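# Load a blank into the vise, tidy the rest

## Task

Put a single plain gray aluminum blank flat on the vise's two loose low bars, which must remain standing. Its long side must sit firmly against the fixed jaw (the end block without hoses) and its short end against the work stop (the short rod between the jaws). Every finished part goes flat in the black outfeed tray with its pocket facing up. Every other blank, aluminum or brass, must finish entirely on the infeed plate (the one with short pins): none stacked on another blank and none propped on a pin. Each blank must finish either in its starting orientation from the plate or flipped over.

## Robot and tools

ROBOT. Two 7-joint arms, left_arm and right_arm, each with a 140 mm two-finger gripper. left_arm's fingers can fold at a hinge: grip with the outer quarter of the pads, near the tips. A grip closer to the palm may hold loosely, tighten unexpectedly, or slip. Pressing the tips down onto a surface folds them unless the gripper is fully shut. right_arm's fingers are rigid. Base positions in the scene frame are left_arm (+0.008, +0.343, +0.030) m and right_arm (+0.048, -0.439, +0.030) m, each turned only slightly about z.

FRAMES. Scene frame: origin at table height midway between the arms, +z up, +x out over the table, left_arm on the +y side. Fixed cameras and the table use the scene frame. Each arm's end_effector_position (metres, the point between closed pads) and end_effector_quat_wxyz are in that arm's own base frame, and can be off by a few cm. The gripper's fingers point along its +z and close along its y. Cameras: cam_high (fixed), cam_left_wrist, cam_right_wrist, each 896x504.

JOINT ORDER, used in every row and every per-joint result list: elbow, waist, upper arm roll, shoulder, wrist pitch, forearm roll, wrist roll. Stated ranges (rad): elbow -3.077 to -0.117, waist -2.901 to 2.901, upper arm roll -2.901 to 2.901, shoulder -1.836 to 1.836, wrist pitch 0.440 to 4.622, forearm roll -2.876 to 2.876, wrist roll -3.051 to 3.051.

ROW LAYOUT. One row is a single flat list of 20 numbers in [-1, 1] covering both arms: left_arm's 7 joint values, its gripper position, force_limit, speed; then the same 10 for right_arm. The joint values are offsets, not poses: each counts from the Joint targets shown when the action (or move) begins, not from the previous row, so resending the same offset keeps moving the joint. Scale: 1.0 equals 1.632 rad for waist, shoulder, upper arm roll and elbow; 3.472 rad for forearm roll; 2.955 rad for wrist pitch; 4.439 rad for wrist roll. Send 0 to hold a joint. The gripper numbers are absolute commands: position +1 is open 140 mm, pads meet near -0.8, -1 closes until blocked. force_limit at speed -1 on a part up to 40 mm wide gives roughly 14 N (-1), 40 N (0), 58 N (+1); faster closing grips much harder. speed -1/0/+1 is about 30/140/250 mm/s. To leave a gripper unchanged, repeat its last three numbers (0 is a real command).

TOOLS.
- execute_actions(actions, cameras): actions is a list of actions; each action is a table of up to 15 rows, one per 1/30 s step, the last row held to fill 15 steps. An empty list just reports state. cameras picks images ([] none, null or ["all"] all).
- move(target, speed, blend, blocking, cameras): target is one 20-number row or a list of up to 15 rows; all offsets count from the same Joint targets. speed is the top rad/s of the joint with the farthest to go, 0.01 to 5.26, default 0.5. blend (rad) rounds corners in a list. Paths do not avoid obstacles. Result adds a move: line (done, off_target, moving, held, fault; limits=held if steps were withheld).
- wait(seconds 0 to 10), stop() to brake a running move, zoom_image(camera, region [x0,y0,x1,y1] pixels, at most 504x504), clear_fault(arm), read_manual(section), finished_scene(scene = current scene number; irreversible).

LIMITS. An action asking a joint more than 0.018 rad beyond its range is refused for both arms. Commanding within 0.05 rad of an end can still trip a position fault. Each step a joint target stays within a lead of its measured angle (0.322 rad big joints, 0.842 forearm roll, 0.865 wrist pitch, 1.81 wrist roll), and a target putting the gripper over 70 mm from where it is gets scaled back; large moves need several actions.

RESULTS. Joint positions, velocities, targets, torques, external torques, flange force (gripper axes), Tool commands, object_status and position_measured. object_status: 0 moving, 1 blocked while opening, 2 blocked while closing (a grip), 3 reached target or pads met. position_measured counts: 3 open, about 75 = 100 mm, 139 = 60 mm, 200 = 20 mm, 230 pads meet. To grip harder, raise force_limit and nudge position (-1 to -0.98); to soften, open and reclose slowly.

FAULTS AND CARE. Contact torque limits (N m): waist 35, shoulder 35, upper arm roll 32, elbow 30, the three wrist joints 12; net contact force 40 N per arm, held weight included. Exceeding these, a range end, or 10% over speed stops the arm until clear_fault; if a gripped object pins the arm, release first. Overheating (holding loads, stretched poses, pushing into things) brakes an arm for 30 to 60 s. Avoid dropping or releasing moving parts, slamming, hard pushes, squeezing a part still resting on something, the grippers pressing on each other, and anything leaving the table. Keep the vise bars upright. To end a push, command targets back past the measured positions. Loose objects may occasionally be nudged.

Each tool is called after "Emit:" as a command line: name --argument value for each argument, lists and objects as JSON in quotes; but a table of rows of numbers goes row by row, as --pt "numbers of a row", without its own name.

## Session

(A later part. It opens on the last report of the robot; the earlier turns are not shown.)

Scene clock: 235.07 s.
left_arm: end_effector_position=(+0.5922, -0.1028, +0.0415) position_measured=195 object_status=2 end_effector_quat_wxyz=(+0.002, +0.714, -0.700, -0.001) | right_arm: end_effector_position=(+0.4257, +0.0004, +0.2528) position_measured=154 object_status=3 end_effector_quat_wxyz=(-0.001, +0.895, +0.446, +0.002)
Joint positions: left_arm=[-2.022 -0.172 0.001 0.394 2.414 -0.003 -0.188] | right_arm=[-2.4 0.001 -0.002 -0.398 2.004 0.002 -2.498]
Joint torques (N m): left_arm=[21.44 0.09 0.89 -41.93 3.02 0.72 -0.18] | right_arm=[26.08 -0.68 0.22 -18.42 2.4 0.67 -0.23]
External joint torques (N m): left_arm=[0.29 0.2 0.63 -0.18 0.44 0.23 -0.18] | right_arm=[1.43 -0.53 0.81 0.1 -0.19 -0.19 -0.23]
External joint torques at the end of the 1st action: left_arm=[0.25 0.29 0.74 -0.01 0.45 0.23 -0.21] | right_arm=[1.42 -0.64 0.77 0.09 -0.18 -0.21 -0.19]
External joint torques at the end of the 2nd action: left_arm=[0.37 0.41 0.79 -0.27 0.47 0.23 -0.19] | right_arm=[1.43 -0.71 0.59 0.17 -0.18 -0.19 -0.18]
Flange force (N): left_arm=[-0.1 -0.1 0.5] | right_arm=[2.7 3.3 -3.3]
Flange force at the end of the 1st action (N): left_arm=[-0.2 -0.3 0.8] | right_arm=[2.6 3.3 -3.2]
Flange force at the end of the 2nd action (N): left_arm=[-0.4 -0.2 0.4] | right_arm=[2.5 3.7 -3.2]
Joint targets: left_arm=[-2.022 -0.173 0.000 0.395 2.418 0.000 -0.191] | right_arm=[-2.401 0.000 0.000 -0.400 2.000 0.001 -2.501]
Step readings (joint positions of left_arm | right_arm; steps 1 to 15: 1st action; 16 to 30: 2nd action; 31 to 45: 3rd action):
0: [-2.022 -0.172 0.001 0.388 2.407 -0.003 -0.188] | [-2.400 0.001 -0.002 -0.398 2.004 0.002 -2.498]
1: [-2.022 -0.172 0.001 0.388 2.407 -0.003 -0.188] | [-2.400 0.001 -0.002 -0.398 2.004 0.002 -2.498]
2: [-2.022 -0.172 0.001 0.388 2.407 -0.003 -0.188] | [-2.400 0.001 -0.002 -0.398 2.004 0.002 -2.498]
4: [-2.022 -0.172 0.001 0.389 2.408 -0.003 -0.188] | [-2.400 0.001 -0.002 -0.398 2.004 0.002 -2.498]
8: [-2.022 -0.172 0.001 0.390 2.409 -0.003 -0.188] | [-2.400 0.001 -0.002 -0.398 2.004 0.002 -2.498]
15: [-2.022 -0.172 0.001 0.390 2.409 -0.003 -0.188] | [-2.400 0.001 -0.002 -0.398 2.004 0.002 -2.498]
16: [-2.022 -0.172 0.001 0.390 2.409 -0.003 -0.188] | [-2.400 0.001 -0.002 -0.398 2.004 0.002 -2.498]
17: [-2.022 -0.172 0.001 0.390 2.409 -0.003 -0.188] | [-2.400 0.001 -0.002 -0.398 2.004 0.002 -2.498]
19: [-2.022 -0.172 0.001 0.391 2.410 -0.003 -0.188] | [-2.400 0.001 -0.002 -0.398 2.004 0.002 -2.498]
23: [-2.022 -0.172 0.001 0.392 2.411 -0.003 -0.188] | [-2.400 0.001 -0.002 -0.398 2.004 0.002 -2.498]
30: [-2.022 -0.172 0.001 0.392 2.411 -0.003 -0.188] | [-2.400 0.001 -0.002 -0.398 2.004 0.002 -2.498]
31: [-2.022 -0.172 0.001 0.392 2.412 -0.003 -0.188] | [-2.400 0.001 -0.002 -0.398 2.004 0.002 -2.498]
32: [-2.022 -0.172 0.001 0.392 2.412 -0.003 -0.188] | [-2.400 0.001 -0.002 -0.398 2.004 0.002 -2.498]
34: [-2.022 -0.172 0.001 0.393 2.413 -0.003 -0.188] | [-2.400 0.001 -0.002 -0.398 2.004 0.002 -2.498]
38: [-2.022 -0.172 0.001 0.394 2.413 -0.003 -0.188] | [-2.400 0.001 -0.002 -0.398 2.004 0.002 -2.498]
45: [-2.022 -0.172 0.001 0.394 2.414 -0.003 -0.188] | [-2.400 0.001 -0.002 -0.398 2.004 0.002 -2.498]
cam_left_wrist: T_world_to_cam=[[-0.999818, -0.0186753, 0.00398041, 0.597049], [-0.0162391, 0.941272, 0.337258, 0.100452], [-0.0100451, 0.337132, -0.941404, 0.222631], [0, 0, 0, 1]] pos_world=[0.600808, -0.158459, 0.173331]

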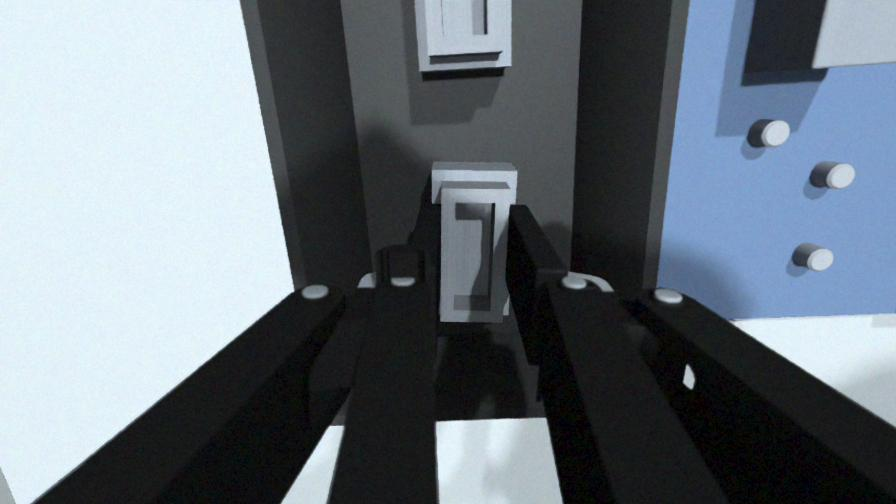

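Emit:
execute_actions --actions '[[[-0.00009,0,0,0.00066,0.00042,0,0,-1,-1,-1,0,0,0,0,0,0,0,-0.2,-1,-1],[-0.00018,0,0,0.00132,0.00083,0,0,-1,-1,-1,0,0,0,0,0,0,0,-0.2,-1,-1]],[[-0.00009,0,0,0.00066,0.00042,0,0,-1,-1,-1,0,0,0,0,0,0,0,-0.2,-1,-1],[-0.00018,0,0,0.00132,0.00083,0,0,-1,-1,-1,0,0,0,0,0,0,0,-0.2,-1,-1]],[[-0.00009,0,0,0.00066,0.00042,0,0,-1,-1,-1,0,0,0,0,0,0,0,-0.2,-1,-1],[-0.00018,0,0,0.00132,0.00083,0,0,-1,-1,-1,0,0,0,0,0,0,0,-0.2,-1,-1]],[[-0.00009,0,0,0.00066,0.00042,0,0,-1,-1,-1,0,0,0,0,0,0,0,-0.2,-1,-1],[-0.00018,0,0,0.00132,0.00083,0,0,-1,-1,-1,0,0,0,0,0,0,0,-0.2,-1,-1]]]' --cameras '[]'

Scene clock: 242.47 s.
left_arm: end_effector_position=(+0.5931, -0.1030, +0.0402) position_measured=195 object_status=2 end_effector_quat_wxyz=(+0.001, +0.714, -0.700, +0.001) | right_arm: end_effector_position=(+0.4256, +0.0004, +0.2528) position_measured=154 object_status=3 end_effector_quat_wxyz=(-0.001, +0.895, +0.446, +0.002)
Joint positions: left_arm=[-2.023 -0.172 0.001 0.397 2.42 -0.003 -0.188] | right_arm=[-2.4 0.001 -0.002 -0.398 2.004 0.002 -2.498]
Joint torques (N m): left_arm=[20.56 0.11 0.89 -38.39 3.6 0.72 -0.2] | right_arm=[26.06 -0.73 0.22 -18.42 2.41 0.66 -0.21]
External joint torques (N m): left_arm=[-0.54 0.26 0.66 3.39 1.02 0.23 -0.2] | right_arm=[1.37 -0.62 0.76 0.19 -0.18 -0.2 -0.21]
External joint torques at the end of the 1st action: left_arm=[0.28 0.35 0.76 -0.14 0.44 0.22 -0.21] | right_arm=[1.5 -0.68 0.65 0.05 -0.16 -0.18 -0.16]
External joint torques at the end of the 2nd action: left_arm=[0.26 0.27 0.62 0.82 0.69 0.23 -0.19] | right_arm=[1.35 -0.64 0.66 0.09 -0.18 -0.19 -0.17]
External joint torques at the end of the 3rd action: left_arm=[0.03 0.08 0.15 2.27 1.03 0.24 -0.24] | right_arm=[1.49 -0.59 0.73 -0.01 -0.14 -0.18 -0.2]
Flange force (N): left_arm=[0.7 -4.6 8.4] | right_arm=[2.6 3.5 -3.1]
Flange force at the end of the 1st action (N): left_arm=[-0.3 -0.2 0.6] | right_arm=[2.5 3.5 -3.3]
Flange force at the end of the 2nd action (N): left_arm=[0.2 -2.0 2.8] | right_arm=[2.3 3.2 -3.1]
Flange force at the end of the 3rd action (N): left_arm=[1.1 -4.0 6.2] | right_arm=[2.5 3.3 -3.4]
Joint targets: left_arm=[-2.024 -0.173 0.000 0.403 2.427 0.000 -0.191] | right_arm=[-2.401 0.000 0.000 -0.400 2.000 0.001 -2.501]
Step readings (joint positions of left_arm | right_arm; steps 1 to 15: 1st action; 16 to 30: 2nd action; 31 to 45: 3rd action; 46 to 60: 4th action):
0: [-2.023 -0.172 0.001 0.394 2.414 -0.003 -0.188] | [-2.400 0.001 -0.002 -0.398 2.004 0.002 -2.498]
1: [-2.023 -0.172 0.001 0.394 2.414 -0.003 -0.188] | [-2.400 0.001 -0.002 -0.398 2.004 0.002 -2.498]
2: [-2.023 -0.172 0.001 0.395 2.415 -0.003 -0.188] | [-2.400 0.001 -0.002 -0.398 2.004 0.002 -2.498]
4: [-2.023 -0.172 0.001 0.395 2.415 -0.003 -0.188] | [-2.400 0.001 -0.002 -0.398 2.004 0.002 -2.498]
8: [-2.023 -0.172 0.001 0.396 2.416 -0.003 -0.188] | [-2.400 0.001 -0.002 -0.398 2.004 0.002 -2.498]
15: [-2.023 -0.172 0.001 0.396 2.416 -0.003 -0.188] | [-2.400 0.001 -0.002 -0.398 2.004 0.002 -2.498]
16: [-2.023 -0.172 0.001 0.396 2.416 -0.003 -0.188] | [-2.400 0.001 -0.002 -0.398 2.004 0.002 -2.498]
17: [-2.023 -0.172 0.001 0.397 2.417 -0.003 -0.188] | [-2.400 0.001 -0.002 -0.398 2.004 0.002 -2.498]
19: [-2.023 -0.172 0.001 0.397 2.417 -0.003 -0.188] | [-2.400 0.001 -0.002 -0.398 2.004 0.002 -2.498]
23: [-2.023 -0.172 0.001 0.397 2.417 -0.003 -0.188] | [-2.400 0.001 -0.002 -0.398 2.004 0.002 -2.498]
30: [-2.023 -0.172 0.001 0.397 2.418 -0.003 -0.188] | [-2.400 0.001 -0.002 -0.398 2.004 0.002 -2.498]
31: [-2.023 -0.172 0.001 0.397 2.418 -0.003 -0.188] | [-2.400 0.001 -0.002 -0.398 2.004 0.002 -2.498]
32: [-2.023 -0.172 0.001 0.397 2.418 -0.003 -0.188] | [-2.400 0.001 -0.002 -0.398 2.004 0.002 -2.498]
34: [-2.023 -0.172 0.001 0.397 2.418 -0.003 -0.188] | [-2.400 0.001 -0.002 -0.398 2.004 0.002 -2.498]
38: [-2.023 -0.172 0.001 0.397 2.418 -0.003 -0.188] | [-2.400 0.001 -0.002 -0.398 2.004 0.002 -2.498]
45: [-2.023 -0.172 0.001 0.397 2.418 -0.003 -0.188] | [-2.400 0.001 -0.002 -0.398 2.004 0.002 -2.498]
46: [-2.023 -0.172 0.001 0.397 2.418 -0.003 -0.188] | [-2.400 0.001 -0.002 -0.398 2.004 0.002 -2.498]
47: [-2.023 -0.172 0.001 0.397 2.418 -0.003 -0.188] | [-2.400 0.001 -0.002 -0.398 2.004 0.002 -2.498]
49: [-2.023 -0.172 0.001 0.397 2.419 -0.003 -0.188] | [-2.400 0.001 -0.002 -0.398 2.004 0.002 -2.498]
53: [-2.023 -0.172 0.001 0.397 2.420 -0.003 -0.188] | [-2.400 0.001 -0.002 -0.398 2.004 0.002 -2.498]
60: [-2.023 -0.172 0.001 0.397 2.420 -0.003 -0.188] | [-2.400 0.001 -0.002 -0.398 2.004 0.002 -2.498]

Emit:
move --target '[-0.00161,0,0,-0.00385,-0.00124,0,0,-1,-1,-1,0,0,0,0,0,0,0,-0.2,-1,-1]' --speed 0.01 --cameras '["cam_left_wrist"]'

Scene clock: 249.60 s.
left_arm: end_effector_position=(+0.5931, -0.1030, +0.0402) position_measured=195 object_status=2 end_effector_quat_wxyz=(+0.001, +0.714, -0.700, +0.001) | right_arm: end_effector_position=(+0.4256, +0.0004, +0.2528) position_measured=154 object_status=3 end_effector_quat_wxyz=(-0.001, +0.895, +0.446, +0.002)
Joint positions: left_arm=[-2.024 -0.172 0.001 0.397 2.421 -0.003 -0.188] | right_arm=[-2.4 0.001 -0.002 -0.399 2.004 0.002 -2.498]
Joint torques (N m): left_arm=[19.6 0.13 0.86 -40.34 2.91 0.7 -0.18] | right_arm=[26.13 -0.72 0.17 -18.41 2.41 0.69 -0.16]
External joint torques (N m): left_arm=[-1.48 0.43 0.77 1.29 0.33 0.2 -0.18] | right_arm=[1.5 -0.65 0.67 0.09 -0.18 -0.17 -0.16]
Flange force (N): left_arm=[-1.1 3.1 3.3] | right_arm=[2.6 3.6 -3.4]
Joint targets: left_arm=[-2.026 -0.173 0.000 0.397 2.424 0.000 -0.191] | right_arm=[-2.401 0.000 0.000 -0.400 2.000 0.001 -2.501]
move: done
cam_left_wrist: T_world_to_cam=[[-0.999824, -0.0187349, 0.000574192, 0.598041], [-0.0174477, 0.941451, 0.336698, 0.101845], [-0.00684857, 0.336629, -0.941613, 0.219476], [0, 0, 0, 1]] pos_world=[0.601216, -0.15856, 0.172027]

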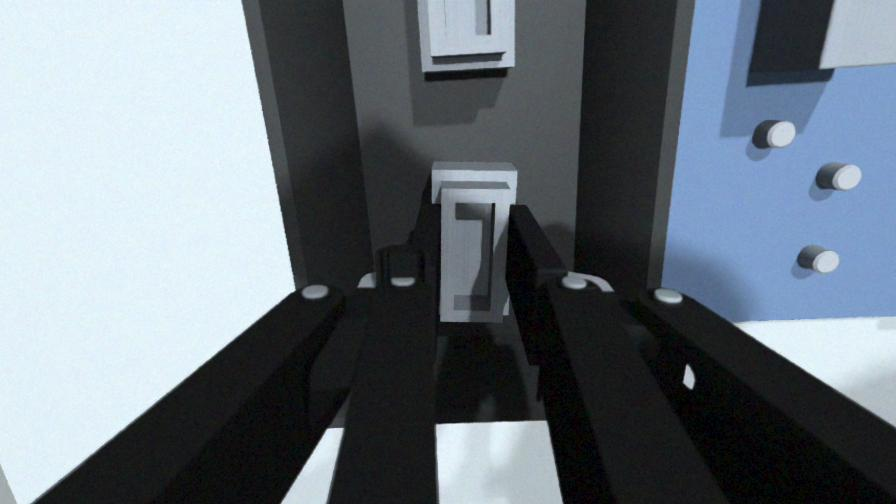

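Emit:
move --pt "0.0011 0 0 -0.00027 -0.00075 0 0 -1 -1 -1 0 0 0 0 0 0 0 -0.2 -1 -1" --pt "0.0011 0 0 -0.00027 -0.00075 0 0 -0.2 -1 -1 0 0 0 0 0 0 0 -0.2 -1 -1" --pt "0.01805 0 0 -0.0609 -0.04362 0 0 -0.2 -1 -1 0 0 0 0 0 0 0 -0.2 -1 -1" --speed '[0.01,0.05,0.06]' --cameras '["cam_left_wrist"]'

Scene clock: 261.97 s.
left_arm: end_effector_position=(+0.5931, -0.1031, +0.0985) position_measured=154 object_status=3 end_effector_quat_wxyz=(+0.001, +0.714, -0.700, +0.001) | right_arm: end_effector_position=(+0.4256, +0.0004, +0.2527) position_measured=154 object_status=3 end_effector_quat_wxyz=(-0.001, +0.895, +0.446, +0.002)
Joint positions: left_arm=[-1.998 -0.172 0.001 0.3 2.298 -0.003 -0.188] | right_arm=[-2.4 0.001 -0.002 -0.399 2.004 0.002 -2.498]
Joint velocities: left_arm=[0 -0.001 -0.001 0 -0.004 0.001 0] | right_arm=[within noise]
Joint torques (N m): left_arm=[22.73 0.09 0.8 -40.34 2.49 0.76 -0.16] | right_arm=[26.09 -0.68 0.21 -18.43 2.42 0.68 -0.23]
External joint torques (N m): left_arm=[0.28 0.29 0.71 -0.14 -0.09 0.2 -0.16] | right_arm=[1.49 -0.59 0.73 0.08 -0.16 -0.18 -0.23]
Flange force (N): left_arm=[-0.2 -0.9 -0.6] | right_arm=[2.6 3.5 -3.3]
Joint targets: left_arm=[-1.997 -0.173 0.000 0.298 2.295 0.000 -0.191] | right_arm=[-2.401 0.000 0.000 -0.400 2.000 0.001 -2.501]
move: done
cam_left_wrist: T_world_to_cam=[[-0.999828, -0.0184906, 0.00108861, 0.597927], [-0.0170459, 0.941519, 0.336528, 0.0821176], [-0.00724757, 0.336452, -0.941673, 0.274632], [0, 0, 0, 1]] pos_world=[0.601214, -0.15866, 0.230328]

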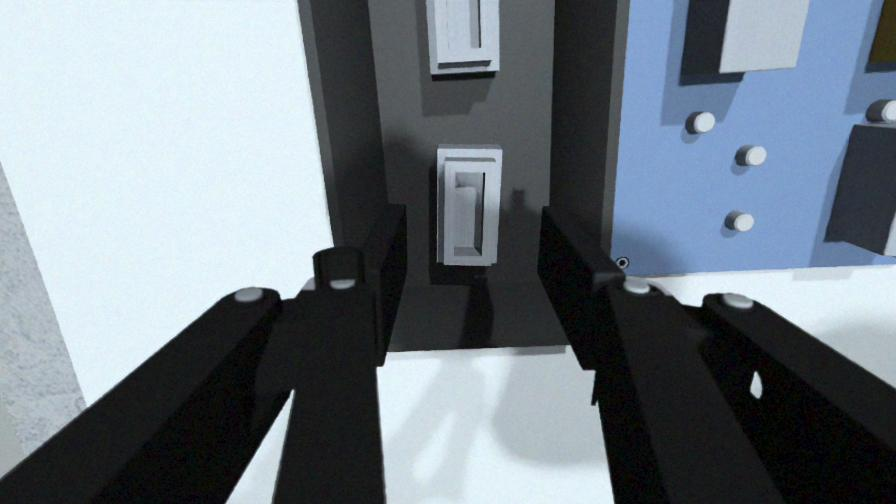

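Emit:
move --pt "-0.06352 0.10638 0 -0.18256 -0.06574 0 0 -0.2 -1 -1 0.24571 0.2451 0 0.2451 0 -0.00029 0.02726 -0.2 -1 -1" --pt "-0.30862 0.35148 0 -0.48893 -0.09958 0 0 -0.2 -1 -1 0.59099 0.5788 0 0.61275 0.01236 -0.00029 0.06398 -0.2 -1 -1" --speed '[0.45,0.5]' --blend '[0.08,0]' --cameras '["cam_right_wrist","cam_high"]'

Scene clock: 286.90 s.
left_arm: end_effector_position=(+0.3628, +0.1519, +0.2463) position_measured=154 object_status=3 end_effector_quat_wxyz=(+0.000, +0.882, -0.472, +0.002) | right_arm: end_effector_position=(+0.4161, +0.5785, +0.1282) position_measured=154 object_status=3 end_effector_quat_wxyz=(-0.001, +0.698, +0.716, -0.003)
Joint positions: left_arm=[-2.5 0.399 0 -0.498 2.003 -0.003 -0.188] | right_arm=[-1.437 0.946 0.001 0.601 2.032 0.002 -2.222]
Joint velocities: left_arm=[within noise] | right_arm=[0.001 -0.001 0 0 0 -0.001 0.006]
Joint torques (N m): left_arm=[24.24 0.98 0.47 -15.57 2.49 0.9 -0.21] | right_arm=[26.21 -0.33 1.33 -50.21 2.8 0.52 0.17]
External joint torques (N m): left_arm=[-0.2 1.03 0.94 -0.63 -0.08 0.23 -0.21] | right_arm=[1.64 -0.32 0.72 0.74 0.2 -0.32 0.18]
Flange force (N): left_arm=[-2.6 2.3 -0.3] | right_arm=[9.6 7.1 -0.8]
Joint targets: left_arm=[-2.501 0.400 0.000 -0.500 2.001 0.000 -0.191] | right_arm=[-1.436 0.944 0.000 0.601 2.037 0.000 -2.217]
move: done
cam_right_wrist: T_world_to_cam=[[0.99898, 0.0431426, -0.0133061, -0.429488], [0.0450697, -0.935624, 0.350109, 0.481732], [0.00265511, -0.350351, -0.936615, 0.457186], [0, 0, 0, 1]] pos_world=[0.406125, 0.629425, 0.253833]
Images, in order (width x height): cam_high 896x504, cam_right_wrist 896x504.

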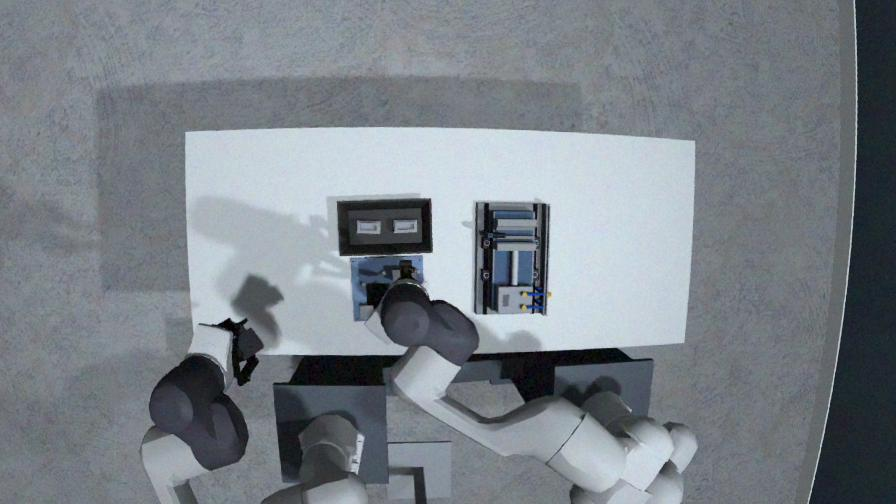

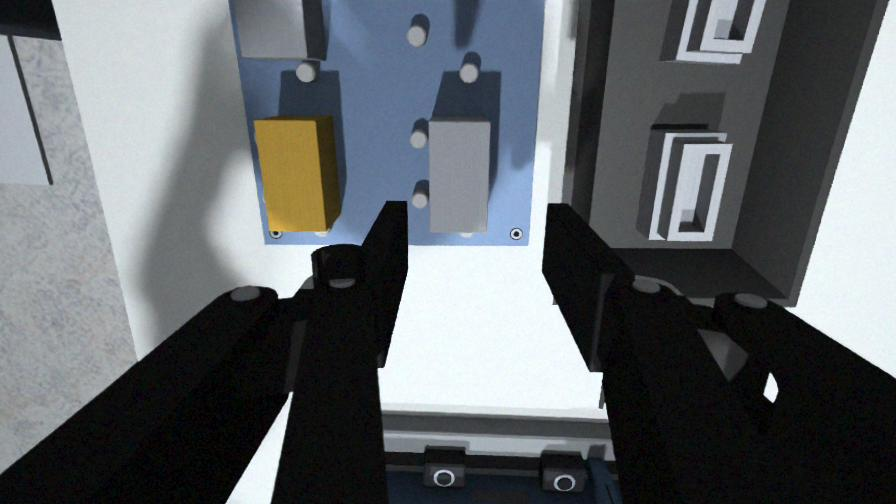

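Emit:
zoom_image --camera "cam_right_wrist" --region '[390, 90, 560, 260]'

Scaled by 2.965 (camera's finer frame: 1280x720).

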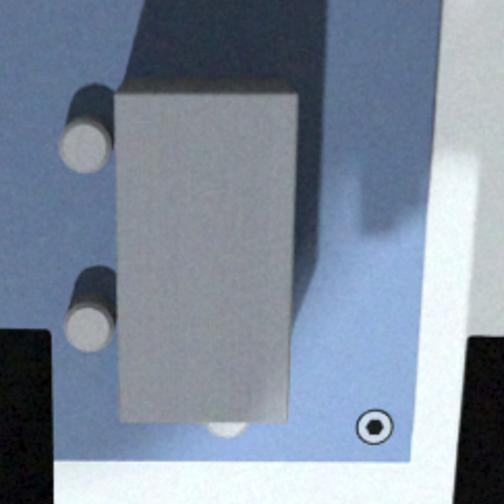

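Emit:
move --target '[0,0,0,0,0,0,0,-0.2,-1,-1,-0.03055,0.00772,0,0.04044,0.0392,0,-0.00212,-0.2,-1,-1]' --speed 0.08 --cameras '["cam_right_wrist"]'

Scene clock: 313.97 s.
left_arm: end_effector_position=(+0.3626, +0.1519, +0.2462) position_measured=154 object_status=3 end_effector_quat_wxyz=(+0.001, +0.882, -0.472, +0.001) | right_arm: end_effector_position=(+0.4109, +0.5834, +0.0705) position_measured=154 object_status=3 end_effector_quat_wxyz=(-0.001, +0.694, +0.720, -0.002)
Joint positions: left_arm=[-2.5 0.399 0 -0.498 2.003 -0.003 -0.188] | right_arm=[-1.484 0.955 0.001 0.666 2.147 0.002 -2.222]
Joint velocities: left_arm=[within noise] | right_arm=[0.001 0 0 0 0.004 0 0]
Joint torques (N m): left_arm=[24.42 0.92 0.47 -15.4 2.55 0.91 -0.21] | right_arm=[25.09 0.19 1.33 -50.9 2.87 0.48 -0.27]
External joint torques (N m): left_arm=[-0.01 0.91 0.87 -0.4 -0.02 0.23 -0.21] | right_arm=[1.28 0 0.52 0.71 0.29 -0.3 -0.27]
Flange force (N): left_arm=[-2.1 1.0 -0.4] | right_arm=[7.0 5.7 0.7]
Joint targets: left_arm=[-2.501 0.400 0.000 -0.500 2.001 0.000 -0.191] | right_arm=[-1.486 0.957 0.000 0.667 2.152 0.000 -2.226]
move: done
cam_right_wrist: T_world_to_cam=[[0.998511, 0.0534226, -0.0110537, -0.431261], [0.0539313, -0.936106, 0.347557, 0.503564], [0.00821998, -0.347636, -0.937594, 0.401038], [0, 0, 0, 1]] pos_world=[0.400165, 0.633844, 0.196226]

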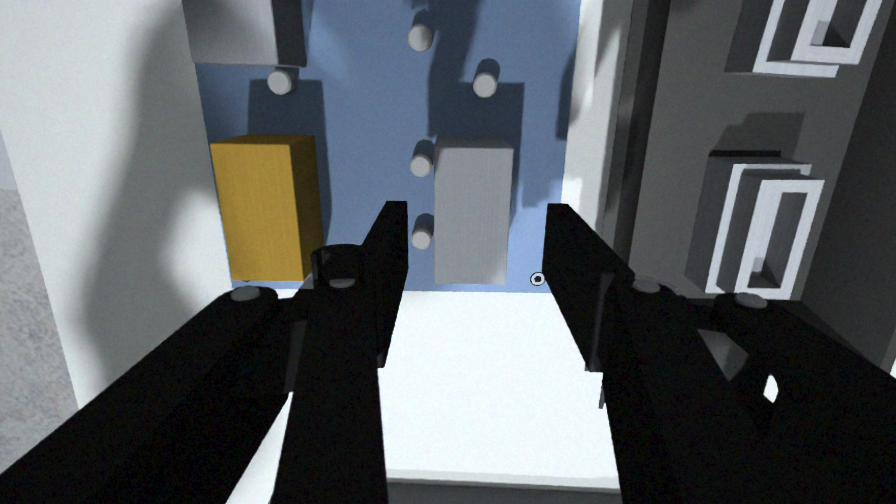

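Emit:
move --pt "0 0 0 0 0 0 0 -0.2 -1 -1 -0.0078 0 0 0.03316 0.02262 0 -0.0027 -0.2 -1 -1" --pt "0 0 0 0 0 0 0 -0.2 -1 -1 -0.0078 0 0 0.03316 0.02262 0 -0.0027 -1 -1 -1" --pt "0 0 0 0 0 0 0 -0.2 -1 -1 -0.00618 0 0 0.02627 0.01792 0 -0.0027 -1 -1 -1" --speed '[0.04,0.05,0.015]' --cameras '["cam_right_wrist"]'

Scene clock: 334.57 s.
left_arm: end_effector_position=(+0.3625, +0.1518, +0.2461) position_measured=154 object_status=3 end_effector_quat_wxyz=(+0.001, +0.882, -0.472, +0.001) | right_arm: end_effector_position=(+0.4113, +0.5841, +0.0367) position_measured=183 object_status=2 end_effector_quat_wxyz=(-0.001, +0.690, +0.724, +0.000)
Joint positions: left_arm=[-2.5 0.399 0 -0.498 2.002 -0.003 -0.188] | right_arm=[-1.497 0.956 0.001 0.713 2.21 0.002 -2.235]
Joint velocities: left_arm=[within noise] | right_arm=[0 0 0 0.001 -0.005 0 -0.001]
Joint torques (N m): left_arm=[24.55 0.88 0.44 -15.41 2.56 0.9 -0.19] | right_arm=[25.5 0.1 1.44 -53.35 2.44 0.47 -0.27]
External joint torques (N m): left_arm=[0.14 0.86 0.84 -0.49 -0.01 0.23 -0.19] | right_arm=[2.16 0.15 0.78 -1.27 -0.16 -0.28 -0.26]
Flange force (N): left_arm=[-2.0 0.9 -0.7] | right_arm=[6.8 5.3 -2.6]
Joint targets: left_arm=[-2.501 0.400 0.000 -0.500 2.001 0.000 -0.191] | right_arm=[-1.496 0.957 0.000 0.709 2.205 0.000 -2.238]
move: done
cam_right_wrist: T_world_to_cam=[[0.997793, 0.0657561, -0.00920957, -0.439028], [0.0648836, -0.936161, 0.345534, 0.511584], [0.0140993, -0.345369, -0.938361, 0.365886], [0, 0, 0, 1]] pos_world=[0.399707, 0.634159, 0.162521]

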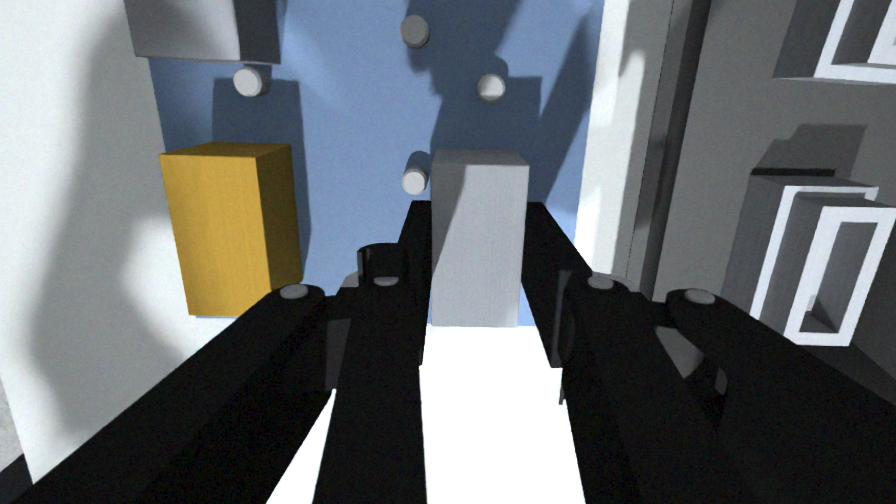

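Emit:
move --pt "0 0 0 0 0 0 0 -0.2 -1 -1 0.03539 0 0 -0.06752 -0.05683 0 0 -1 -1 -1" --pt "0 0 0 0 0 0 0 -0.2 -1 -1 -0.25782 -0.28119 0 -0.2955 -0.02081 0 -0.09797 -1 -1 -1" --speed '[0.1,0.28]' --blend '[0.03,0]' --cameras '["cam_right_wrist","cam_high"]'

Scene clock: 349.10 s.
left_arm: end_effector_position=(+0.3624, +0.1518, +0.2461) position_measured=154 object_status=3 end_effector_quat_wxyz=(+0.001, +0.882, -0.472, +0.001) | right_arm: end_effector_position=(+0.5319, +0.2880, +0.1627) position_measured=183 object_status=2 end_effector_quat_wxyz=(-0.002, +0.700, +0.715, -0.004)
Joint positions: left_arm=[-2.5 0.399 0 -0.498 2.002 -0.003 -0.188] | right_arm=[-1.916 0.498 -0.002 0.23 2.138 0.002 -2.668]
Joint velocities: left_arm=[within noise] | right_arm=[-0.001 0 0 0 0 0.001 -0.006]
Joint torques (N m): left_arm=[24.54 0.89 0.48 -15.32 2.58 0.9 -0.17] | right_arm=[25.78 -0.37 1.32 -40.57 2.9 0.55 -0.27]
External joint torques (N m): left_arm=[0.08 0.94 0.95 -0.35 0 0.23 -0.17] | right_arm=[1.96 -0.28 1.17 -0.99 0.36 -0.24 -0.27]
Flange force (N): left_arm=[-2.2 0.5 -0.4] | right_arm=[2.2 4.2 -2.6]
Joint targets: left_arm=[-2.501 0.400 0.000 -0.500 2.001 0.000 -0.191] | right_arm=[-1.917 0.498 0.000 0.227 2.144 0.000 -2.673]
move: done
cam_right_wrist: T_world_to_cam=[[0.999146, 0.0383877, -0.0152552, -0.530562], [0.0412986, -0.936112, 0.349269, 0.194904], [-0.000872922, -0.349601, -0.936898, 0.389049], [0, 0, 0, 1]] pos_world=[0.5224, 0.338831, 0.288332]
Images, in order (width x height): cam_high 896x504, cam_right_wrist 896x504.

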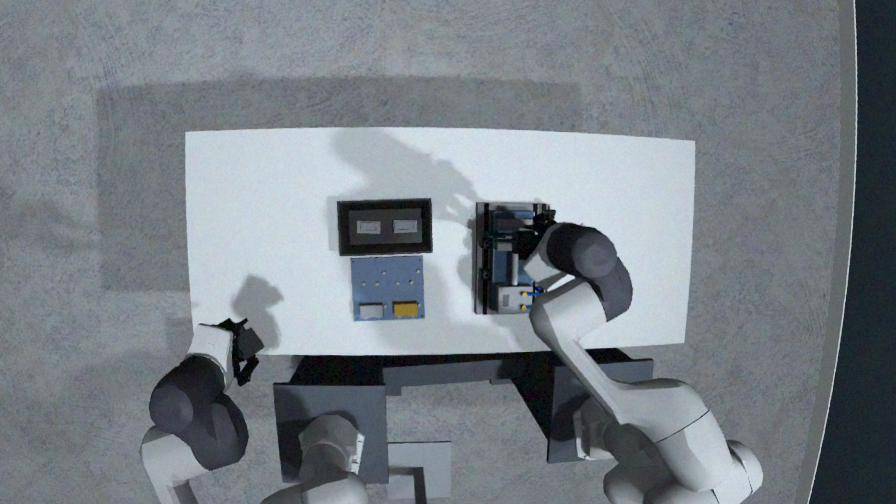

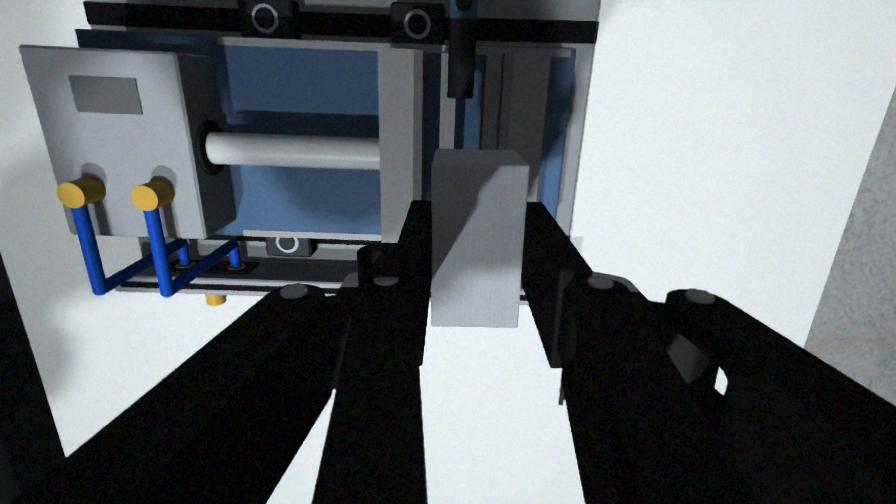

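Emit:
zoom_image --camera "cam_right_wrist" --region '[360, 0, 600, 220]'

Scaled by 2.100 (camera's finer frame: 1280x720).

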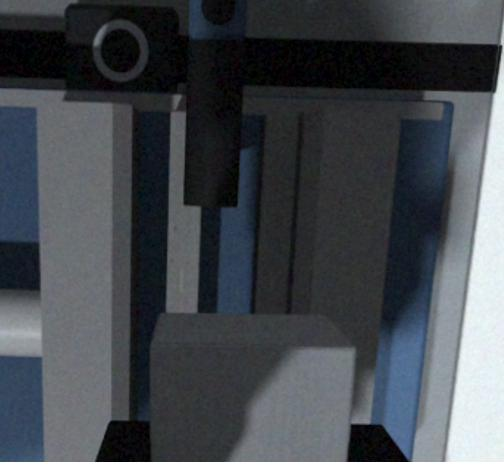

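Emit:
zoom_image --camera "cam_right_wrist" --region '[410, 40, 560, 150]'

Scaled by 3.360 (camera's finer frame: 1280x720).

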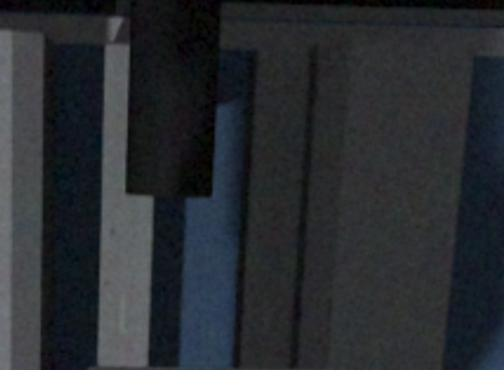

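Emit:
zoom_image --camera "cam_right_wrist" --region '[400, 140, 560, 340]'

Scaled by 2.520 (camera's finer frame: 1280x720).

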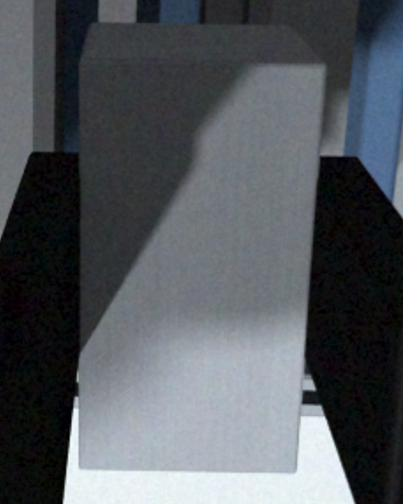

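Emit:
move --target '[0,0,0,0,0,0,0,-0.2,-1,-1,-0.02437,0.0121,0,0.02438,0.02693,0,0.01053,-1,-1,-1]' --speed 0.06 --cameras '["cam_right_wrist"]'

Emit:
zoom_image --camera "cam_right_wrist" --region '[400, 20, 560, 220]'

Scene clock: 400.37 s.
left_arm: end_effector_position=(+0.3624, +0.1518, +0.2461) position_measured=154 object_status=3 end_effector_quat_wxyz=(+0.001, +0.882, -0.472, +0.001) | right_arm: end_effector_position=(+0.5260, +0.2973, +0.1291) position_measured=183 object_status=2 end_effector_quat_wxyz=(-0.001, +0.706, +0.708, -0.003)
Joint positions: left_arm=[-2.5 0.399 0 -0.499 2.002 -0.003 -0.188] | right_arm=[-1.956 0.516 -0.002 0.268 2.217 0.002 -2.631]
Joint velocities: left_arm=[within noise] | right_arm=[0 0 0 0 0.003 0.001 0.005]
Joint torques (N m): left_arm=[24.55 0.87 0.48 -15.32 2.59 0.91 -0.17] | right_arm=[25.14 0.11 1.28 -40.41 3.01 0.49 0.15]
External joint torques (N m): left_arm=[0.26 0.87 0.91 -0.52 0.04 0.23 -0.17] | right_arm=[1.92 0.09 1 -0.29 0.46 -0.26 0.15]
Flange force (N): left_arm=[-2.1 0.6 -0.8] | right_arm=[4.0 5.1 -1.1]
Joint targets: left_arm=[-2.501 0.400 0.000 -0.500 2.001 0.000 -0.191] | right_arm=[-1.956 0.518 0.000 0.267 2.224 0.000 -2.626]
move: done
cam_right_wrist: T_world_to_cam=[[0.999706, 0.0202615, -0.0133105, -0.52068], [0.0236325, -0.936907, 0.348779, 0.225164], [-0.00540391, -0.348991, -0.93711, 0.36313], [0, 0, 0, 1]] pos_world=[0.517168, 0.348237, 0.25483]

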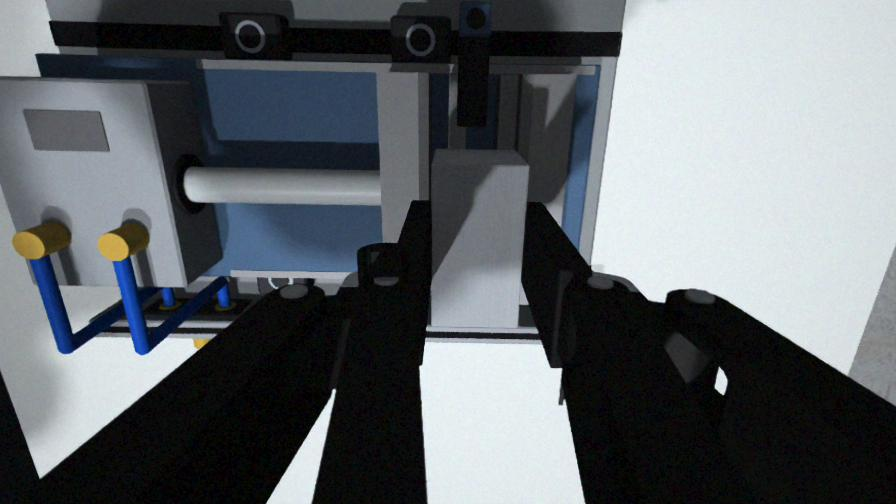

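Scaled by 2.520 (camera's finer frame: 1280x720).

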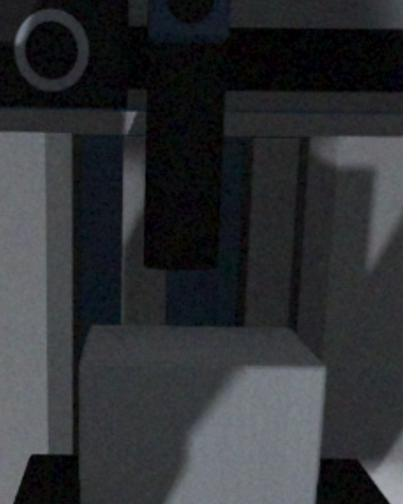

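Emit:
move --target '[0,0,0,0,0,0,0,-0.2,-1,-1,-0.00663,0.00271,0,0.02149,0.01553,0,0.00099,-1,-1,-1]' --speed 0.025 --cameras '["cam_right_wrist"]'

Emit:
zoom_image --camera "cam_right_wrist" --region '[390, 60, 570, 260]'

Scene clock: 425.50 s.
left_arm: end_effector_position=(+0.3624, +0.1518, +0.2461) position_measured=154 object_status=3 end_effector_quat_wxyz=(+0.001, +0.882, -0.472, +0.001) | right_arm: end_effector_position=(+0.5263, +0.3005, +0.1073) position_measured=183 object_status=2 end_effector_quat_wxyz=(-0.001, +0.707, +0.708, -0.003)
Joint positions: left_arm=[-2.5 0.399 0 -0.499 2.002 -0.003 -0.188] | right_arm=[-1.967 0.521 -0.002 0.302 2.263 0.002 -2.625]
Joint velocities: left_arm=[within noise] | right_arm=[0 0 0 0 0.004 0 0.001]
Joint torques (N m): left_arm=[24.58 0.87 0.44 -15.33 2.59 0.89 -0.21] | right_arm=[24.76 0.17 1.25 -40.84 2.9 0.48 0.11]
External joint torques (N m): left_arm=[0.15 0.85 0.85 -0.35 0.02 0.22 -0.21] | right_arm=[1.98 0.1 0.9 -0.1 0.36 -0.24 0.11]
Flange force (N): left_arm=[-1.9 0.4 -0.5] | right_arm=[4.3 5.9 -0.9]
Joint targets: left_arm=[-2.501 0.400 0.000 -0.500 2.001 0.000 -0.191] | right_arm=[-1.967 0.522 0.000 0.302 2.269 0.000 -2.622]
move: done
cam_right_wrist: T_world_to_cam=[[0.999738, 0.0187157, -0.0131756, -0.520837], [0.0221373, -0.936904, 0.348885, 0.236506], [-0.00581466, -0.349085, -0.937073, 0.344056], [0, 0, 0, 1]] pos_world=[0.517465, 0.351436, 0.23303]

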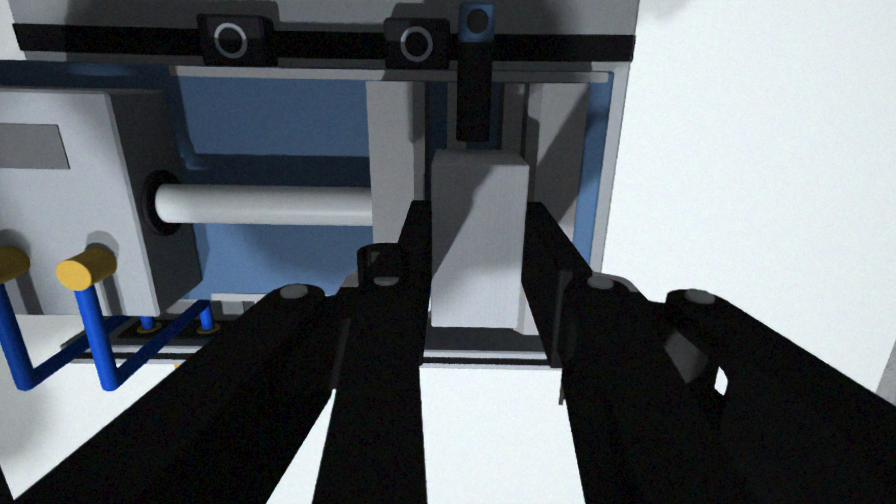

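Scaled by 2.520 (camera's finer frame: 1280x720).

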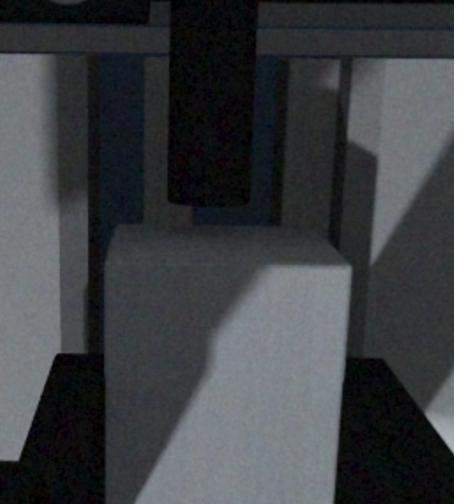

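Emit:
execute_actions --actions '[[[0,0,0,0,0,0,0,-0.2,-1,-1,0.00065,-0.00015,0,0.00043,-0.00012,0,-0.00006,-1,-1,-1],[0,0,0,0,0,0,0,-0.2,-1,-1,0.00129,-0.0003,0,0.00086,-0.00024,0,-0.00011,-1,-1,-1]],[[0,0,0,0,0,0,0,-0.2,-1,-1,0.00065,-0.00015,0,0.00043,-0.00012,0,-0.00006,-1,-1,-1],[0,0,0,0,0,0,0,-0.2,-1,-1,0.00129,-0.0003,0,0.00086,-0.00024,0,-0.00011,-1,-1,-1]],[[0,0,0,0,0,0,0,-0.2,-1,-1,0.00065,-0.00015,0,0.00043,-0.00012,0,-0.00006,-1,-1,-1],[0,0,0,0,0,0,0,-0.2,-1,-1,0.00129,-0.0003,0,0.00086,-0.00024,0,-0.00011,-1,-1,-1]],[[0,0,0,0,0,0,0,-0.2,-1,-1,0.00065,-0.00015,0,0.00043,-0.00012,0,-0.00006,-1,-1,-1],[0,0,0,0,0,0,0,-0.2,-1,-1,0.00129,-0.0003,0,0.00086,-0.00024,0,-0.00011,-1,-1,-1]]]' --cameras '[]'

Scene clock: 436.97 s.
left_arm: end_effector_position=(+0.3623, +0.1518, +0.2460) position_measured=154 object_status=3 end_effector_quat_wxyz=(+0.001, +0.882, -0.472, +0.001) | right_arm: end_effector_position=(+0.5277, +0.3014, +0.1063) position_measured=183 object_status=2 end_effector_quat_wxyz=(-0.001, +0.707, +0.708, -0.003)
Joint positions: left_arm=[-2.5 0.399 0 -0.499 2.002 -0.003 -0.188] | right_arm=[-1.962 0.521 -0.002 0.308 2.264 0.002 -2.625]
Joint torques (N m): left_arm=[24.59 0.83 0.49 -15.31 2.6 0.89 -0.21] | right_arm=[25.24 -0.3 1.25 -40.89 2.64 0.5 -0.04]
External joint torques (N m): left_arm=[0.15 0.84 0.92 -0.35 0.03 0.22 -0.21] | right_arm=[2.37 -0.24 1 0.2 0.08 -0.22 -0.04]
External joint torques at the end of the 1st action: left_arm=[0.17 0.84 0.87 -0.43 0.03 0.22 -0.18] | right_arm=[2.18 -0.34 0.84 0.23 0.22 -0.23 0.12]
External joint torques at the end of the 2nd action: left_arm=[0.11 0.89 0.87 -0.34 0.02 0.22 -0.19] | right_arm=[2.72 -0.5 0.83 0.08 0.14 -0.23 0.07]
External joint torques at the end of the 3rd action: left_arm=[0.21 0.87 0.91 -0.52 0.02 0.24 -0.19] | right_arm=[2.5 -0.15 1.13 0.16 0.1 -0.23 0.02]
Flange force (N): left_arm=[-2.0 0.4 -0.5] | right_arm=[5.2 8.7 -1.3]
Flange force at the end of the 1st action (N): left_arm=[-2.0 0.6 -0.6] | right_arm=[4.8 7.9 -0.8]
Flange force at the end of the 2nd action (N): left_arm=[-2.0 0.4 -0.4] | right_arm=[5.5 9.6 -1.6]
Flange force at the end of the 3rd action (N): left_arm=[-2.2 0.8 -0.8] | right_arm=[5.6 8.8 -1.4]
Joint targets: left_arm=[-2.501 0.400 0.000 -0.500 2.001 0.000 -0.191] | right_arm=[-1.959 0.520 0.000 0.308 2.267 0.000 -2.624]
Step readings (joint positions of left_arm | right_arm; steps 1 to 15: 1st action; 16 to 30: 2nd action; 31 to 45: 3rd action; 46 to 60: 4th action):
0: [-2.500 0.399 0.000 -0.499 2.002 -0.003 -0.188] | [-1.967 0.521 -0.002 0.302 2.264 0.002 -2.625]
1: [-2.500 0.399 0.000 -0.499 2.002 -0.003 -0.188] | [-1.967 0.521 -0.002 0.302 2.264 0.002 -2.625]
2: [-2.500 0.399 0.000 -0.499 2.002 -0.003 -0.188] | [-1.967 0.521 -0.002 0.302 2.264 0.002 -2.625]
4: [-2.500 0.399 0.000 -0.499 2.002 -0.003 -0.188] | [-1.967 0.521 -0.002 0.303 2.264 0.002 -2.625]
8: [-2.500 0.399 0.000 -0.499 2.002 -0.003 -0.188] | [-1.967 0.521 -0.002 0.304 2.264 0.002 -2.625]
15: [-2.500 0.399 0.000 -0.499 2.002 -0.003 -0.188] | [-1.967 0.521 -0.002 0.304 2.264 0.002 -2.625]
16: [-2.500 0.399 0.000 -0.499 2.002 -0.003 -0.188] | [-1.967 0.521 -0.002 0.304 2.264 0.002 -2.625]
17: [-2.500 0.399 0.000 -0.499 2.002 -0.003 -0.188] | [-1.967 0.521 -0.002 0.304 2.264 0.002 -2.625]
19: [-2.500 0.399 0.000 -0.499 2.002 -0.003 -0.188] | [-1.967 0.521 -0.002 0.304 2.264 0.002 -2.625]
23: [-2.500 0.399 0.000 -0.499 2.002 -0.003 -0.188] | [-1.966 0.521 -0.002 0.305 2.264 0.002 -2.625]
30: [-2.500 0.399 0.000 -0.499 2.002 -0.003 -0.188] | [-1.966 0.521 -0.002 0.305 2.264 0.002 -2.625]
31: [-2.500 0.399 0.000 -0.499 2.002 -0.003 -0.188] | [-1.966 0.521 -0.002 0.305 2.264 0.002 -2.625]
32: [-2.500 0.399 0.000 -0.499 2.002 -0.003 -0.188] | [-1.966 0.521 -0.002 0.305 2.264 0.002 -2.625]
34: [-2.500 0.399 0.000 -0.499 2.002 -0.003 -0.188] | [-1.965 0.521 -0.002 0.306 2.264 0.002 -2.625]
38: [-2.500 0.399 0.000 -0.499 2.002 -0.003 -0.188] | [-1.964 0.521 -0.002 0.306 2.264 0.002 -2.625]
45: [-2.500 0.399 0.000 -0.499 2.002 -0.003 -0.188] | [-1.964 0.521 -0.002 0.306 2.264 0.002 -2.625]
46: [-2.500 0.399 0.000 -0.499 2.002 -0.003 -0.188] | [-1.964 0.521 -0.002 0.306 2.264 0.002 -2.625]
47: [-2.500 0.399 0.000 -0.499 2.002 -0.003 -0.188] | [-1.964 0.521 -0.002 0.307 2.264 0.002 -2.625]
49: [-2.500 0.399 0.000 -0.499 2.002 -0.003 -0.188] | [-1.963 0.521 -0.002 0.307 2.264 0.002 -2.625]
53: [-2.500 0.399 0.000 -0.499 2.002 -0.003 -0.188] | [-1.962 0.521 -0.002 0.308 2.264 0.002 -2.625]
60: [-2.500 0.399 0.000 -0.499 2.002 -0.003 -0.188] | [-1.962 0.521 -0.002 0.308 2.264 0.002 -2.625]

Emit:
execute_actions --actions '[[[0,0,0,0,0,0,0,-0.2,-1,-1,0.00069,-0.00015,0,0.00037,-0.00018,0,-0.00006,-1,-1,-1],[0,0,0,0,0,0,0,-0.2,-1,-1,0.00137,-0.0003,0,0.00074,-0.00035,0,-0.00011,-1,-1,-1]],[[0,0,0,0,0,0,0,-0.2,-1,-1,0.00069,-0.00015,0,0.00037,-0.00018,0,-0.00006,-1,-1,-1],[0,0,0,0,0,0,0,-0.2,-1,-1,0.00137,-0.0003,0,0.00074,-0.00035,0,-0.00011,-1,-1,-1]],[[0,0,0,0,0,0,0,-0.2,-1,-1,0.00069,-0.00015,0,0.00037,-0.00018,0,-0.00006,-1,-1,-1],[0,0,0,0,0,0,0,-0.2,-1,-1,0.00137,-0.0003,0,0.00074,-0.00035,0,-0.00011,-1,-1,-1]]]' --cameras '["cam_right_wrist"]'

Scene clock: 444.53 s.
left_arm: end_effector_position=(+0.3623, +0.1518, +0.2460) position_measured=154 object_status=3 end_effector_quat_wxyz=(+0.001, +0.882, -0.472, +0.001) | right_arm: end_effector_position=(+0.5286, +0.3022, +0.1061) position_measured=183 object_status=2 end_effector_quat_wxyz=(-0.001, +0.707, +0.708, -0.003)
Joint positions: left_arm=[-2.5 0.399 0 -0.499 2.002 -0.003 -0.188] | right_arm=[-1.956 0.521 -0.002 0.312 2.262 0.001 -2.625]
Joint torques (N m): left_arm=[24.57 0.88 0.45 -15.31 2.6 0.91 -0.2] | right_arm=[26.21 -0.99 1.03 -41.15 3.04 0.49 -0.1]
External joint torques (N m): left_arm=[0.07 0.96 0.96 -0.28 0.02 0.24 -0.2] | right_arm=[3.36 -0.81 0.87 0 0.49 -0.24 -0.1]
External joint torques at the end of the 1st action: left_arm=[0.07 0.9 0.96 -0.33 0.02 0.22 -0.2] | right_arm=[2.63 -0.36 0.88 0.24 0.11 -0.23 -0.04]
External joint torques at the end of the 2nd action: left_arm=[0.2 0.96 0.92 -0.36 0.05 0.23 -0.21] | right_arm=[3.1 -0.76 0.69 0.15 0.36 -0.24 -0.07]
Flange force (N): left_arm=[-2.2 0.4 -0.3] | right_arm=[5.9 11.7 -1.4]
Flange force at the end of the 1st action (N): left_arm=[-2.1 0.5 -0.4] | right_arm=[5.6 9.7 -1.4]
Flange force at the end of the 2nd action (N): left_arm=[-2.1 0.2 -0.6] | right_arm=[5.7 11.2 -1.3]
Joint targets: left_arm=[-2.501 0.400 0.000 -0.500 2.001 0.000 -0.191] | right_arm=[-1.952 0.519 0.000 0.311 2.263 0.000 -2.625]
Step readings (joint positions of left_arm | right_arm; steps 1 to 15: 1st action; 16 to 30: 2nd action; 31 to 45: 3rd action):
0: [-2.500 0.399 0.000 -0.499 2.002 -0.003 -0.188] | [-1.962 0.521 -0.002 0.308 2.264 0.002 -2.625]
1: [-2.500 0.399 0.000 -0.499 2.002 -0.003 -0.188] | [-1.961 0.521 -0.002 0.308 2.264 0.002 -2.625]
2: [-2.500 0.399 0.000 -0.499 2.002 -0.003 -0.188] | [-1.961 0.521 -0.002 0.308 2.264 0.002 -2.625]
4: [-2.500 0.399 0.000 -0.499 2.002 -0.003 -0.188] | [-1.960 0.521 -0.002 0.309 2.264 0.002 -2.625]
8: [-2.500 0.399 0.000 -0.499 2.002 -0.003 -0.188] | [-1.960 0.521 -0.002 0.309 2.264 0.001 -2.625]
15: [-2.500 0.399 0.000 -0.499 2.002 -0.003 -0.188] | [-1.960 0.521 -0.002 0.309 2.264 0.001 -2.625]
16: [-2.500 0.399 0.000 -0.499 2.002 -0.003 -0.188] | [-1.960 0.521 -0.002 0.309 2.264 0.001 -2.625]
17: [-2.500 0.399 0.000 -0.499 2.002 -0.003 -0.188] | [-1.959 0.521 -0.002 0.309 2.264 0.001 -2.625]
19: [-2.500 0.399 0.000 -0.499 2.002 -0.003 -0.188] | [-1.959 0.521 -0.002 0.310 2.264 0.001 -2.625]
23: [-2.500 0.399 0.000 -0.499 2.002 -0.003 -0.188] | [-1.959 0.521 -0.002 0.310 2.264 0.001 -2.625]
30: [-2.500 0.399 0.000 -0.499 2.002 -0.003 -0.188] | [-1.958 0.521 -0.002 0.310 2.264 0.001 -2.625]
31: [-2.500 0.399 0.000 -0.499 2.002 -0.003 -0.188] | [-1.958 0.521 -0.002 0.310 2.264 0.001 -2.625]
32: [-2.500 0.399 0.000 -0.499 2.002 -0.003 -0.188] | [-1.958 0.521 -0.002 0.311 2.264 0.001 -2.625]
34: [-2.500 0.399 0.000 -0.499 2.002 -0.003 -0.188] | [-1.957 0.521 -0.002 0.311 2.263 0.001 -2.625]
38: [-2.500 0.399 0.000 -0.499 2.002 -0.003 -0.188] | [-1.957 0.521 -0.002 0.311 2.262 0.001 -2.625]
45: [-2.500 0.399 0.000 -0.499 2.002 -0.003 -0.188] | [-1.957 0.521 -0.002 0.312 2.262 0.001 -2.625]
cam_right_wrist: T_world_to_cam=[[0.999739, 0.0187864, -0.0129831, -0.523256], [0.0221352, -0.93698, 0.348681, 0.238543], [-0.00561443, -0.348877, -0.937152, 0.343379], [0, 0, 0, 1]] pos_world=[0.519767, 0.353138, 0.23183]

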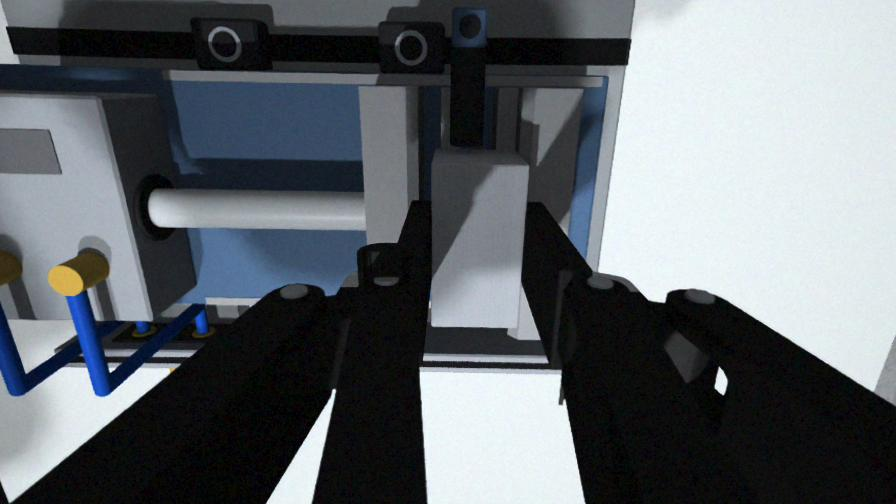

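Emit:
zoom_image --camera "cam_right_wrist" --region '[480, 70, 600, 190]'

Scaled by 4.200 (camera's finer frame: 1280x720).

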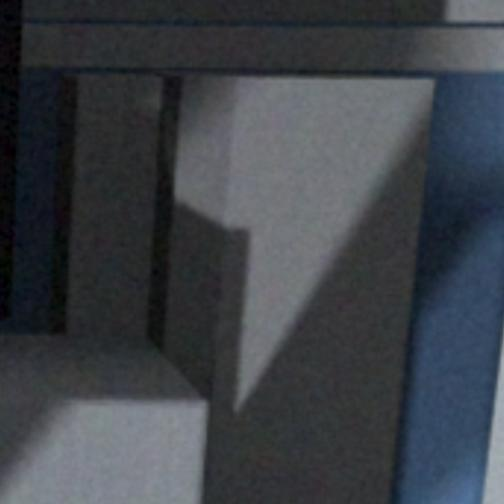

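Emit:
execute_actions --actions '[[[0,0,0,0,0,0,0,-0.2,-1,-1,0,0.001,0,0,0,0,0,-1,-1,-1],[0,0,0,0,0,0,0,-0.2,-1,-1,0,0.0021,0,0,0,0,0,-1,-1,-1]],[[0,0,0,0,0,0,0,-0.2,-1,-1,0.0005,0.00035,0,0.00033,-0.00009,0,0.00013,-1,-1,-1],[0,0,0,0,0,0,0,-0.2,-1,-1,0.00099,0.0007,0,0.00066,-0.00018,0,0.00026,-1,-1,-1]],[[0,0,0,0,0,0,0,-0.2,-1,-1,0.0005,0.00035,0,0.00033,-0.00009,0,0.00013,-1,-1,-1],[0,0,0,0,0,0,0,-0.2,-1,-1,0.00099,0.0007,0,0.00066,-0.00018,0,0.00026,-1,-1,-1]]]' --cameras '[]'

Scene clock: 457.50 s.
left_arm: end_effector_position=(+0.3623, +0.1518, +0.2460) position_measured=154 object_status=3 end_effector_quat_wxyz=(+0.001, +0.882, -0.472, +0.001) | right_arm: end_effector_position=(+0.5286, +0.3038, +0.1059) position_measured=183 object_status=2 end_effector_quat_wxyz=(-0.001, +0.706, +0.708, -0.003)
Joint positions: left_arm=[-2.5 0.399 0 -0.499 2.002 -0.003 -0.188] | right_arm=[-1.953 0.523 -0.002 0.314 2.261 0.001 -2.625]
Joint torques (N m): left_arm=[24.55 0.89 0.48 -15.24 2.61 0.9 -0.19] | right_arm=[26.31 0.12 1.12 -41.53 2.98 0.5 0.07]
External joint torques (N m): left_arm=[0.23 0.91 0.92 -0.44 0.05 0.22 -0.19] | right_arm=[3.43 0.22 0.89 -0.22 0.43 -0.23 0.07]
External joint torques at the end of the 1st action: left_arm=[0.12 0.87 0.86 -0.24 0.04 0.22 -0.19] | right_arm=[3.22 0.08 0.68 -0.2 0.55 -0.24 -0.03]
External joint torques at the end of the 2nd action: left_arm=[0.11 0.85 0.88 -0.39 0.03 0.24 -0.18] | right_arm=[3.36 -0.04 0.51 -0.22 0.46 -0.23 -0.01]
Flange force (N): left_arm=[-2.1 0.4 -0.7] | right_arm=[7.1 10.7 -1.9]
Flange force at the end of the 1st action (N): left_arm=[-1.9 0.1 -0.3] | right_arm=[6.2 10.1 -1.5]
Flange force at the end of the 2nd action (N): left_arm=[-2.1 0.6 -0.5] | right_arm=[6.4 10.8 -1.8]
Joint targets: left_arm=[-2.501 0.400 0.000 -0.500 2.001 0.000 -0.191] | right_arm=[-1.949 0.524 0.000 0.313 2.262 0.000 -2.623]
Step readings (joint positions of left_arm | right_arm; steps 1 to 15: 1st action; 16 to 30: 2nd action; 31 to 45: 3rd action):
0: [-2.500 0.399 0.000 -0.499 2.002 -0.003 -0.188] | [-1.956 0.521 -0.002 0.312 2.262 0.001 -2.625]
1: [-2.500 0.399 0.000 -0.499 2.002 -0.003 -0.188] | [-1.956 0.521 -0.002 0.312 2.262 0.001 -2.625]
2: [-2.500 0.399 0.000 -0.499 2.002 -0.003 -0.188] | [-1.956 0.521 -0.002 0.312 2.262 0.001 -2.625]
4: [-2.500 0.399 0.000 -0.499 2.002 -0.003 -0.188] | [-1.956 0.521 -0.002 0.312 2.262 0.001 -2.625]
8: [-2.500 0.399 0.000 -0.499 2.002 -0.003 -0.188] | [-1.956 0.521 -0.002 0.312 2.262 0.001 -2.625]
15: [-2.500 0.399 0.000 -0.499 2.002 -0.003 -0.188] | [-1.956 0.521 -0.002 0.312 2.262 0.001 -2.625]
16: [-2.500 0.399 0.000 -0.499 2.002 -0.003 -0.188] | [-1.956 0.521 -0.002 0.312 2.262 0.001 -2.625]
17: [-2.500 0.399 0.000 -0.499 2.002 -0.003 -0.188] | [-1.956 0.521 -0.002 0.312 2.262 0.001 -2.625]
19: [-2.500 0.399 0.000 -0.499 2.002 -0.003 -0.188] | [-1.955 0.521 -0.002 0.313 2.262 0.001 -2.625]
23: [-2.500 0.399 0.000 -0.499 2.002 -0.003 -0.188] | [-1.955 0.522 -0.002 0.313 2.262 0.001 -2.625]
30: [-2.500 0.399 0.000 -0.499 2.002 -0.003 -0.188] | [-1.955 0.522 -0.002 0.313 2.262 0.001 -2.625]
31: [-2.500 0.399 0.000 -0.499 2.002 -0.003 -0.188] | [-1.955 0.522 -0.002 0.313 2.262 0.001 -2.625]
32: [-2.500 0.399 0.000 -0.499 2.002 -0.003 -0.188] | [-1.955 0.522 -0.002 0.313 2.262 0.001 -2.625]
34: [-2.500 0.399 0.000 -0.499 2.002 -0.003 -0.188] | [-1.954 0.523 -0.002 0.314 2.262 0.001 -2.625]
38: [-2.500 0.399 0.000 -0.499 2.002 -0.003 -0.188] | [-1.953 0.523 -0.002 0.314 2.262 0.001 -2.625]
45: [-2.500 0.399 0.000 -0.499 2.002 -0.003 -0.188] | [-1.953 0.523 -0.002 0.314 2.262 0.001 -2.625]


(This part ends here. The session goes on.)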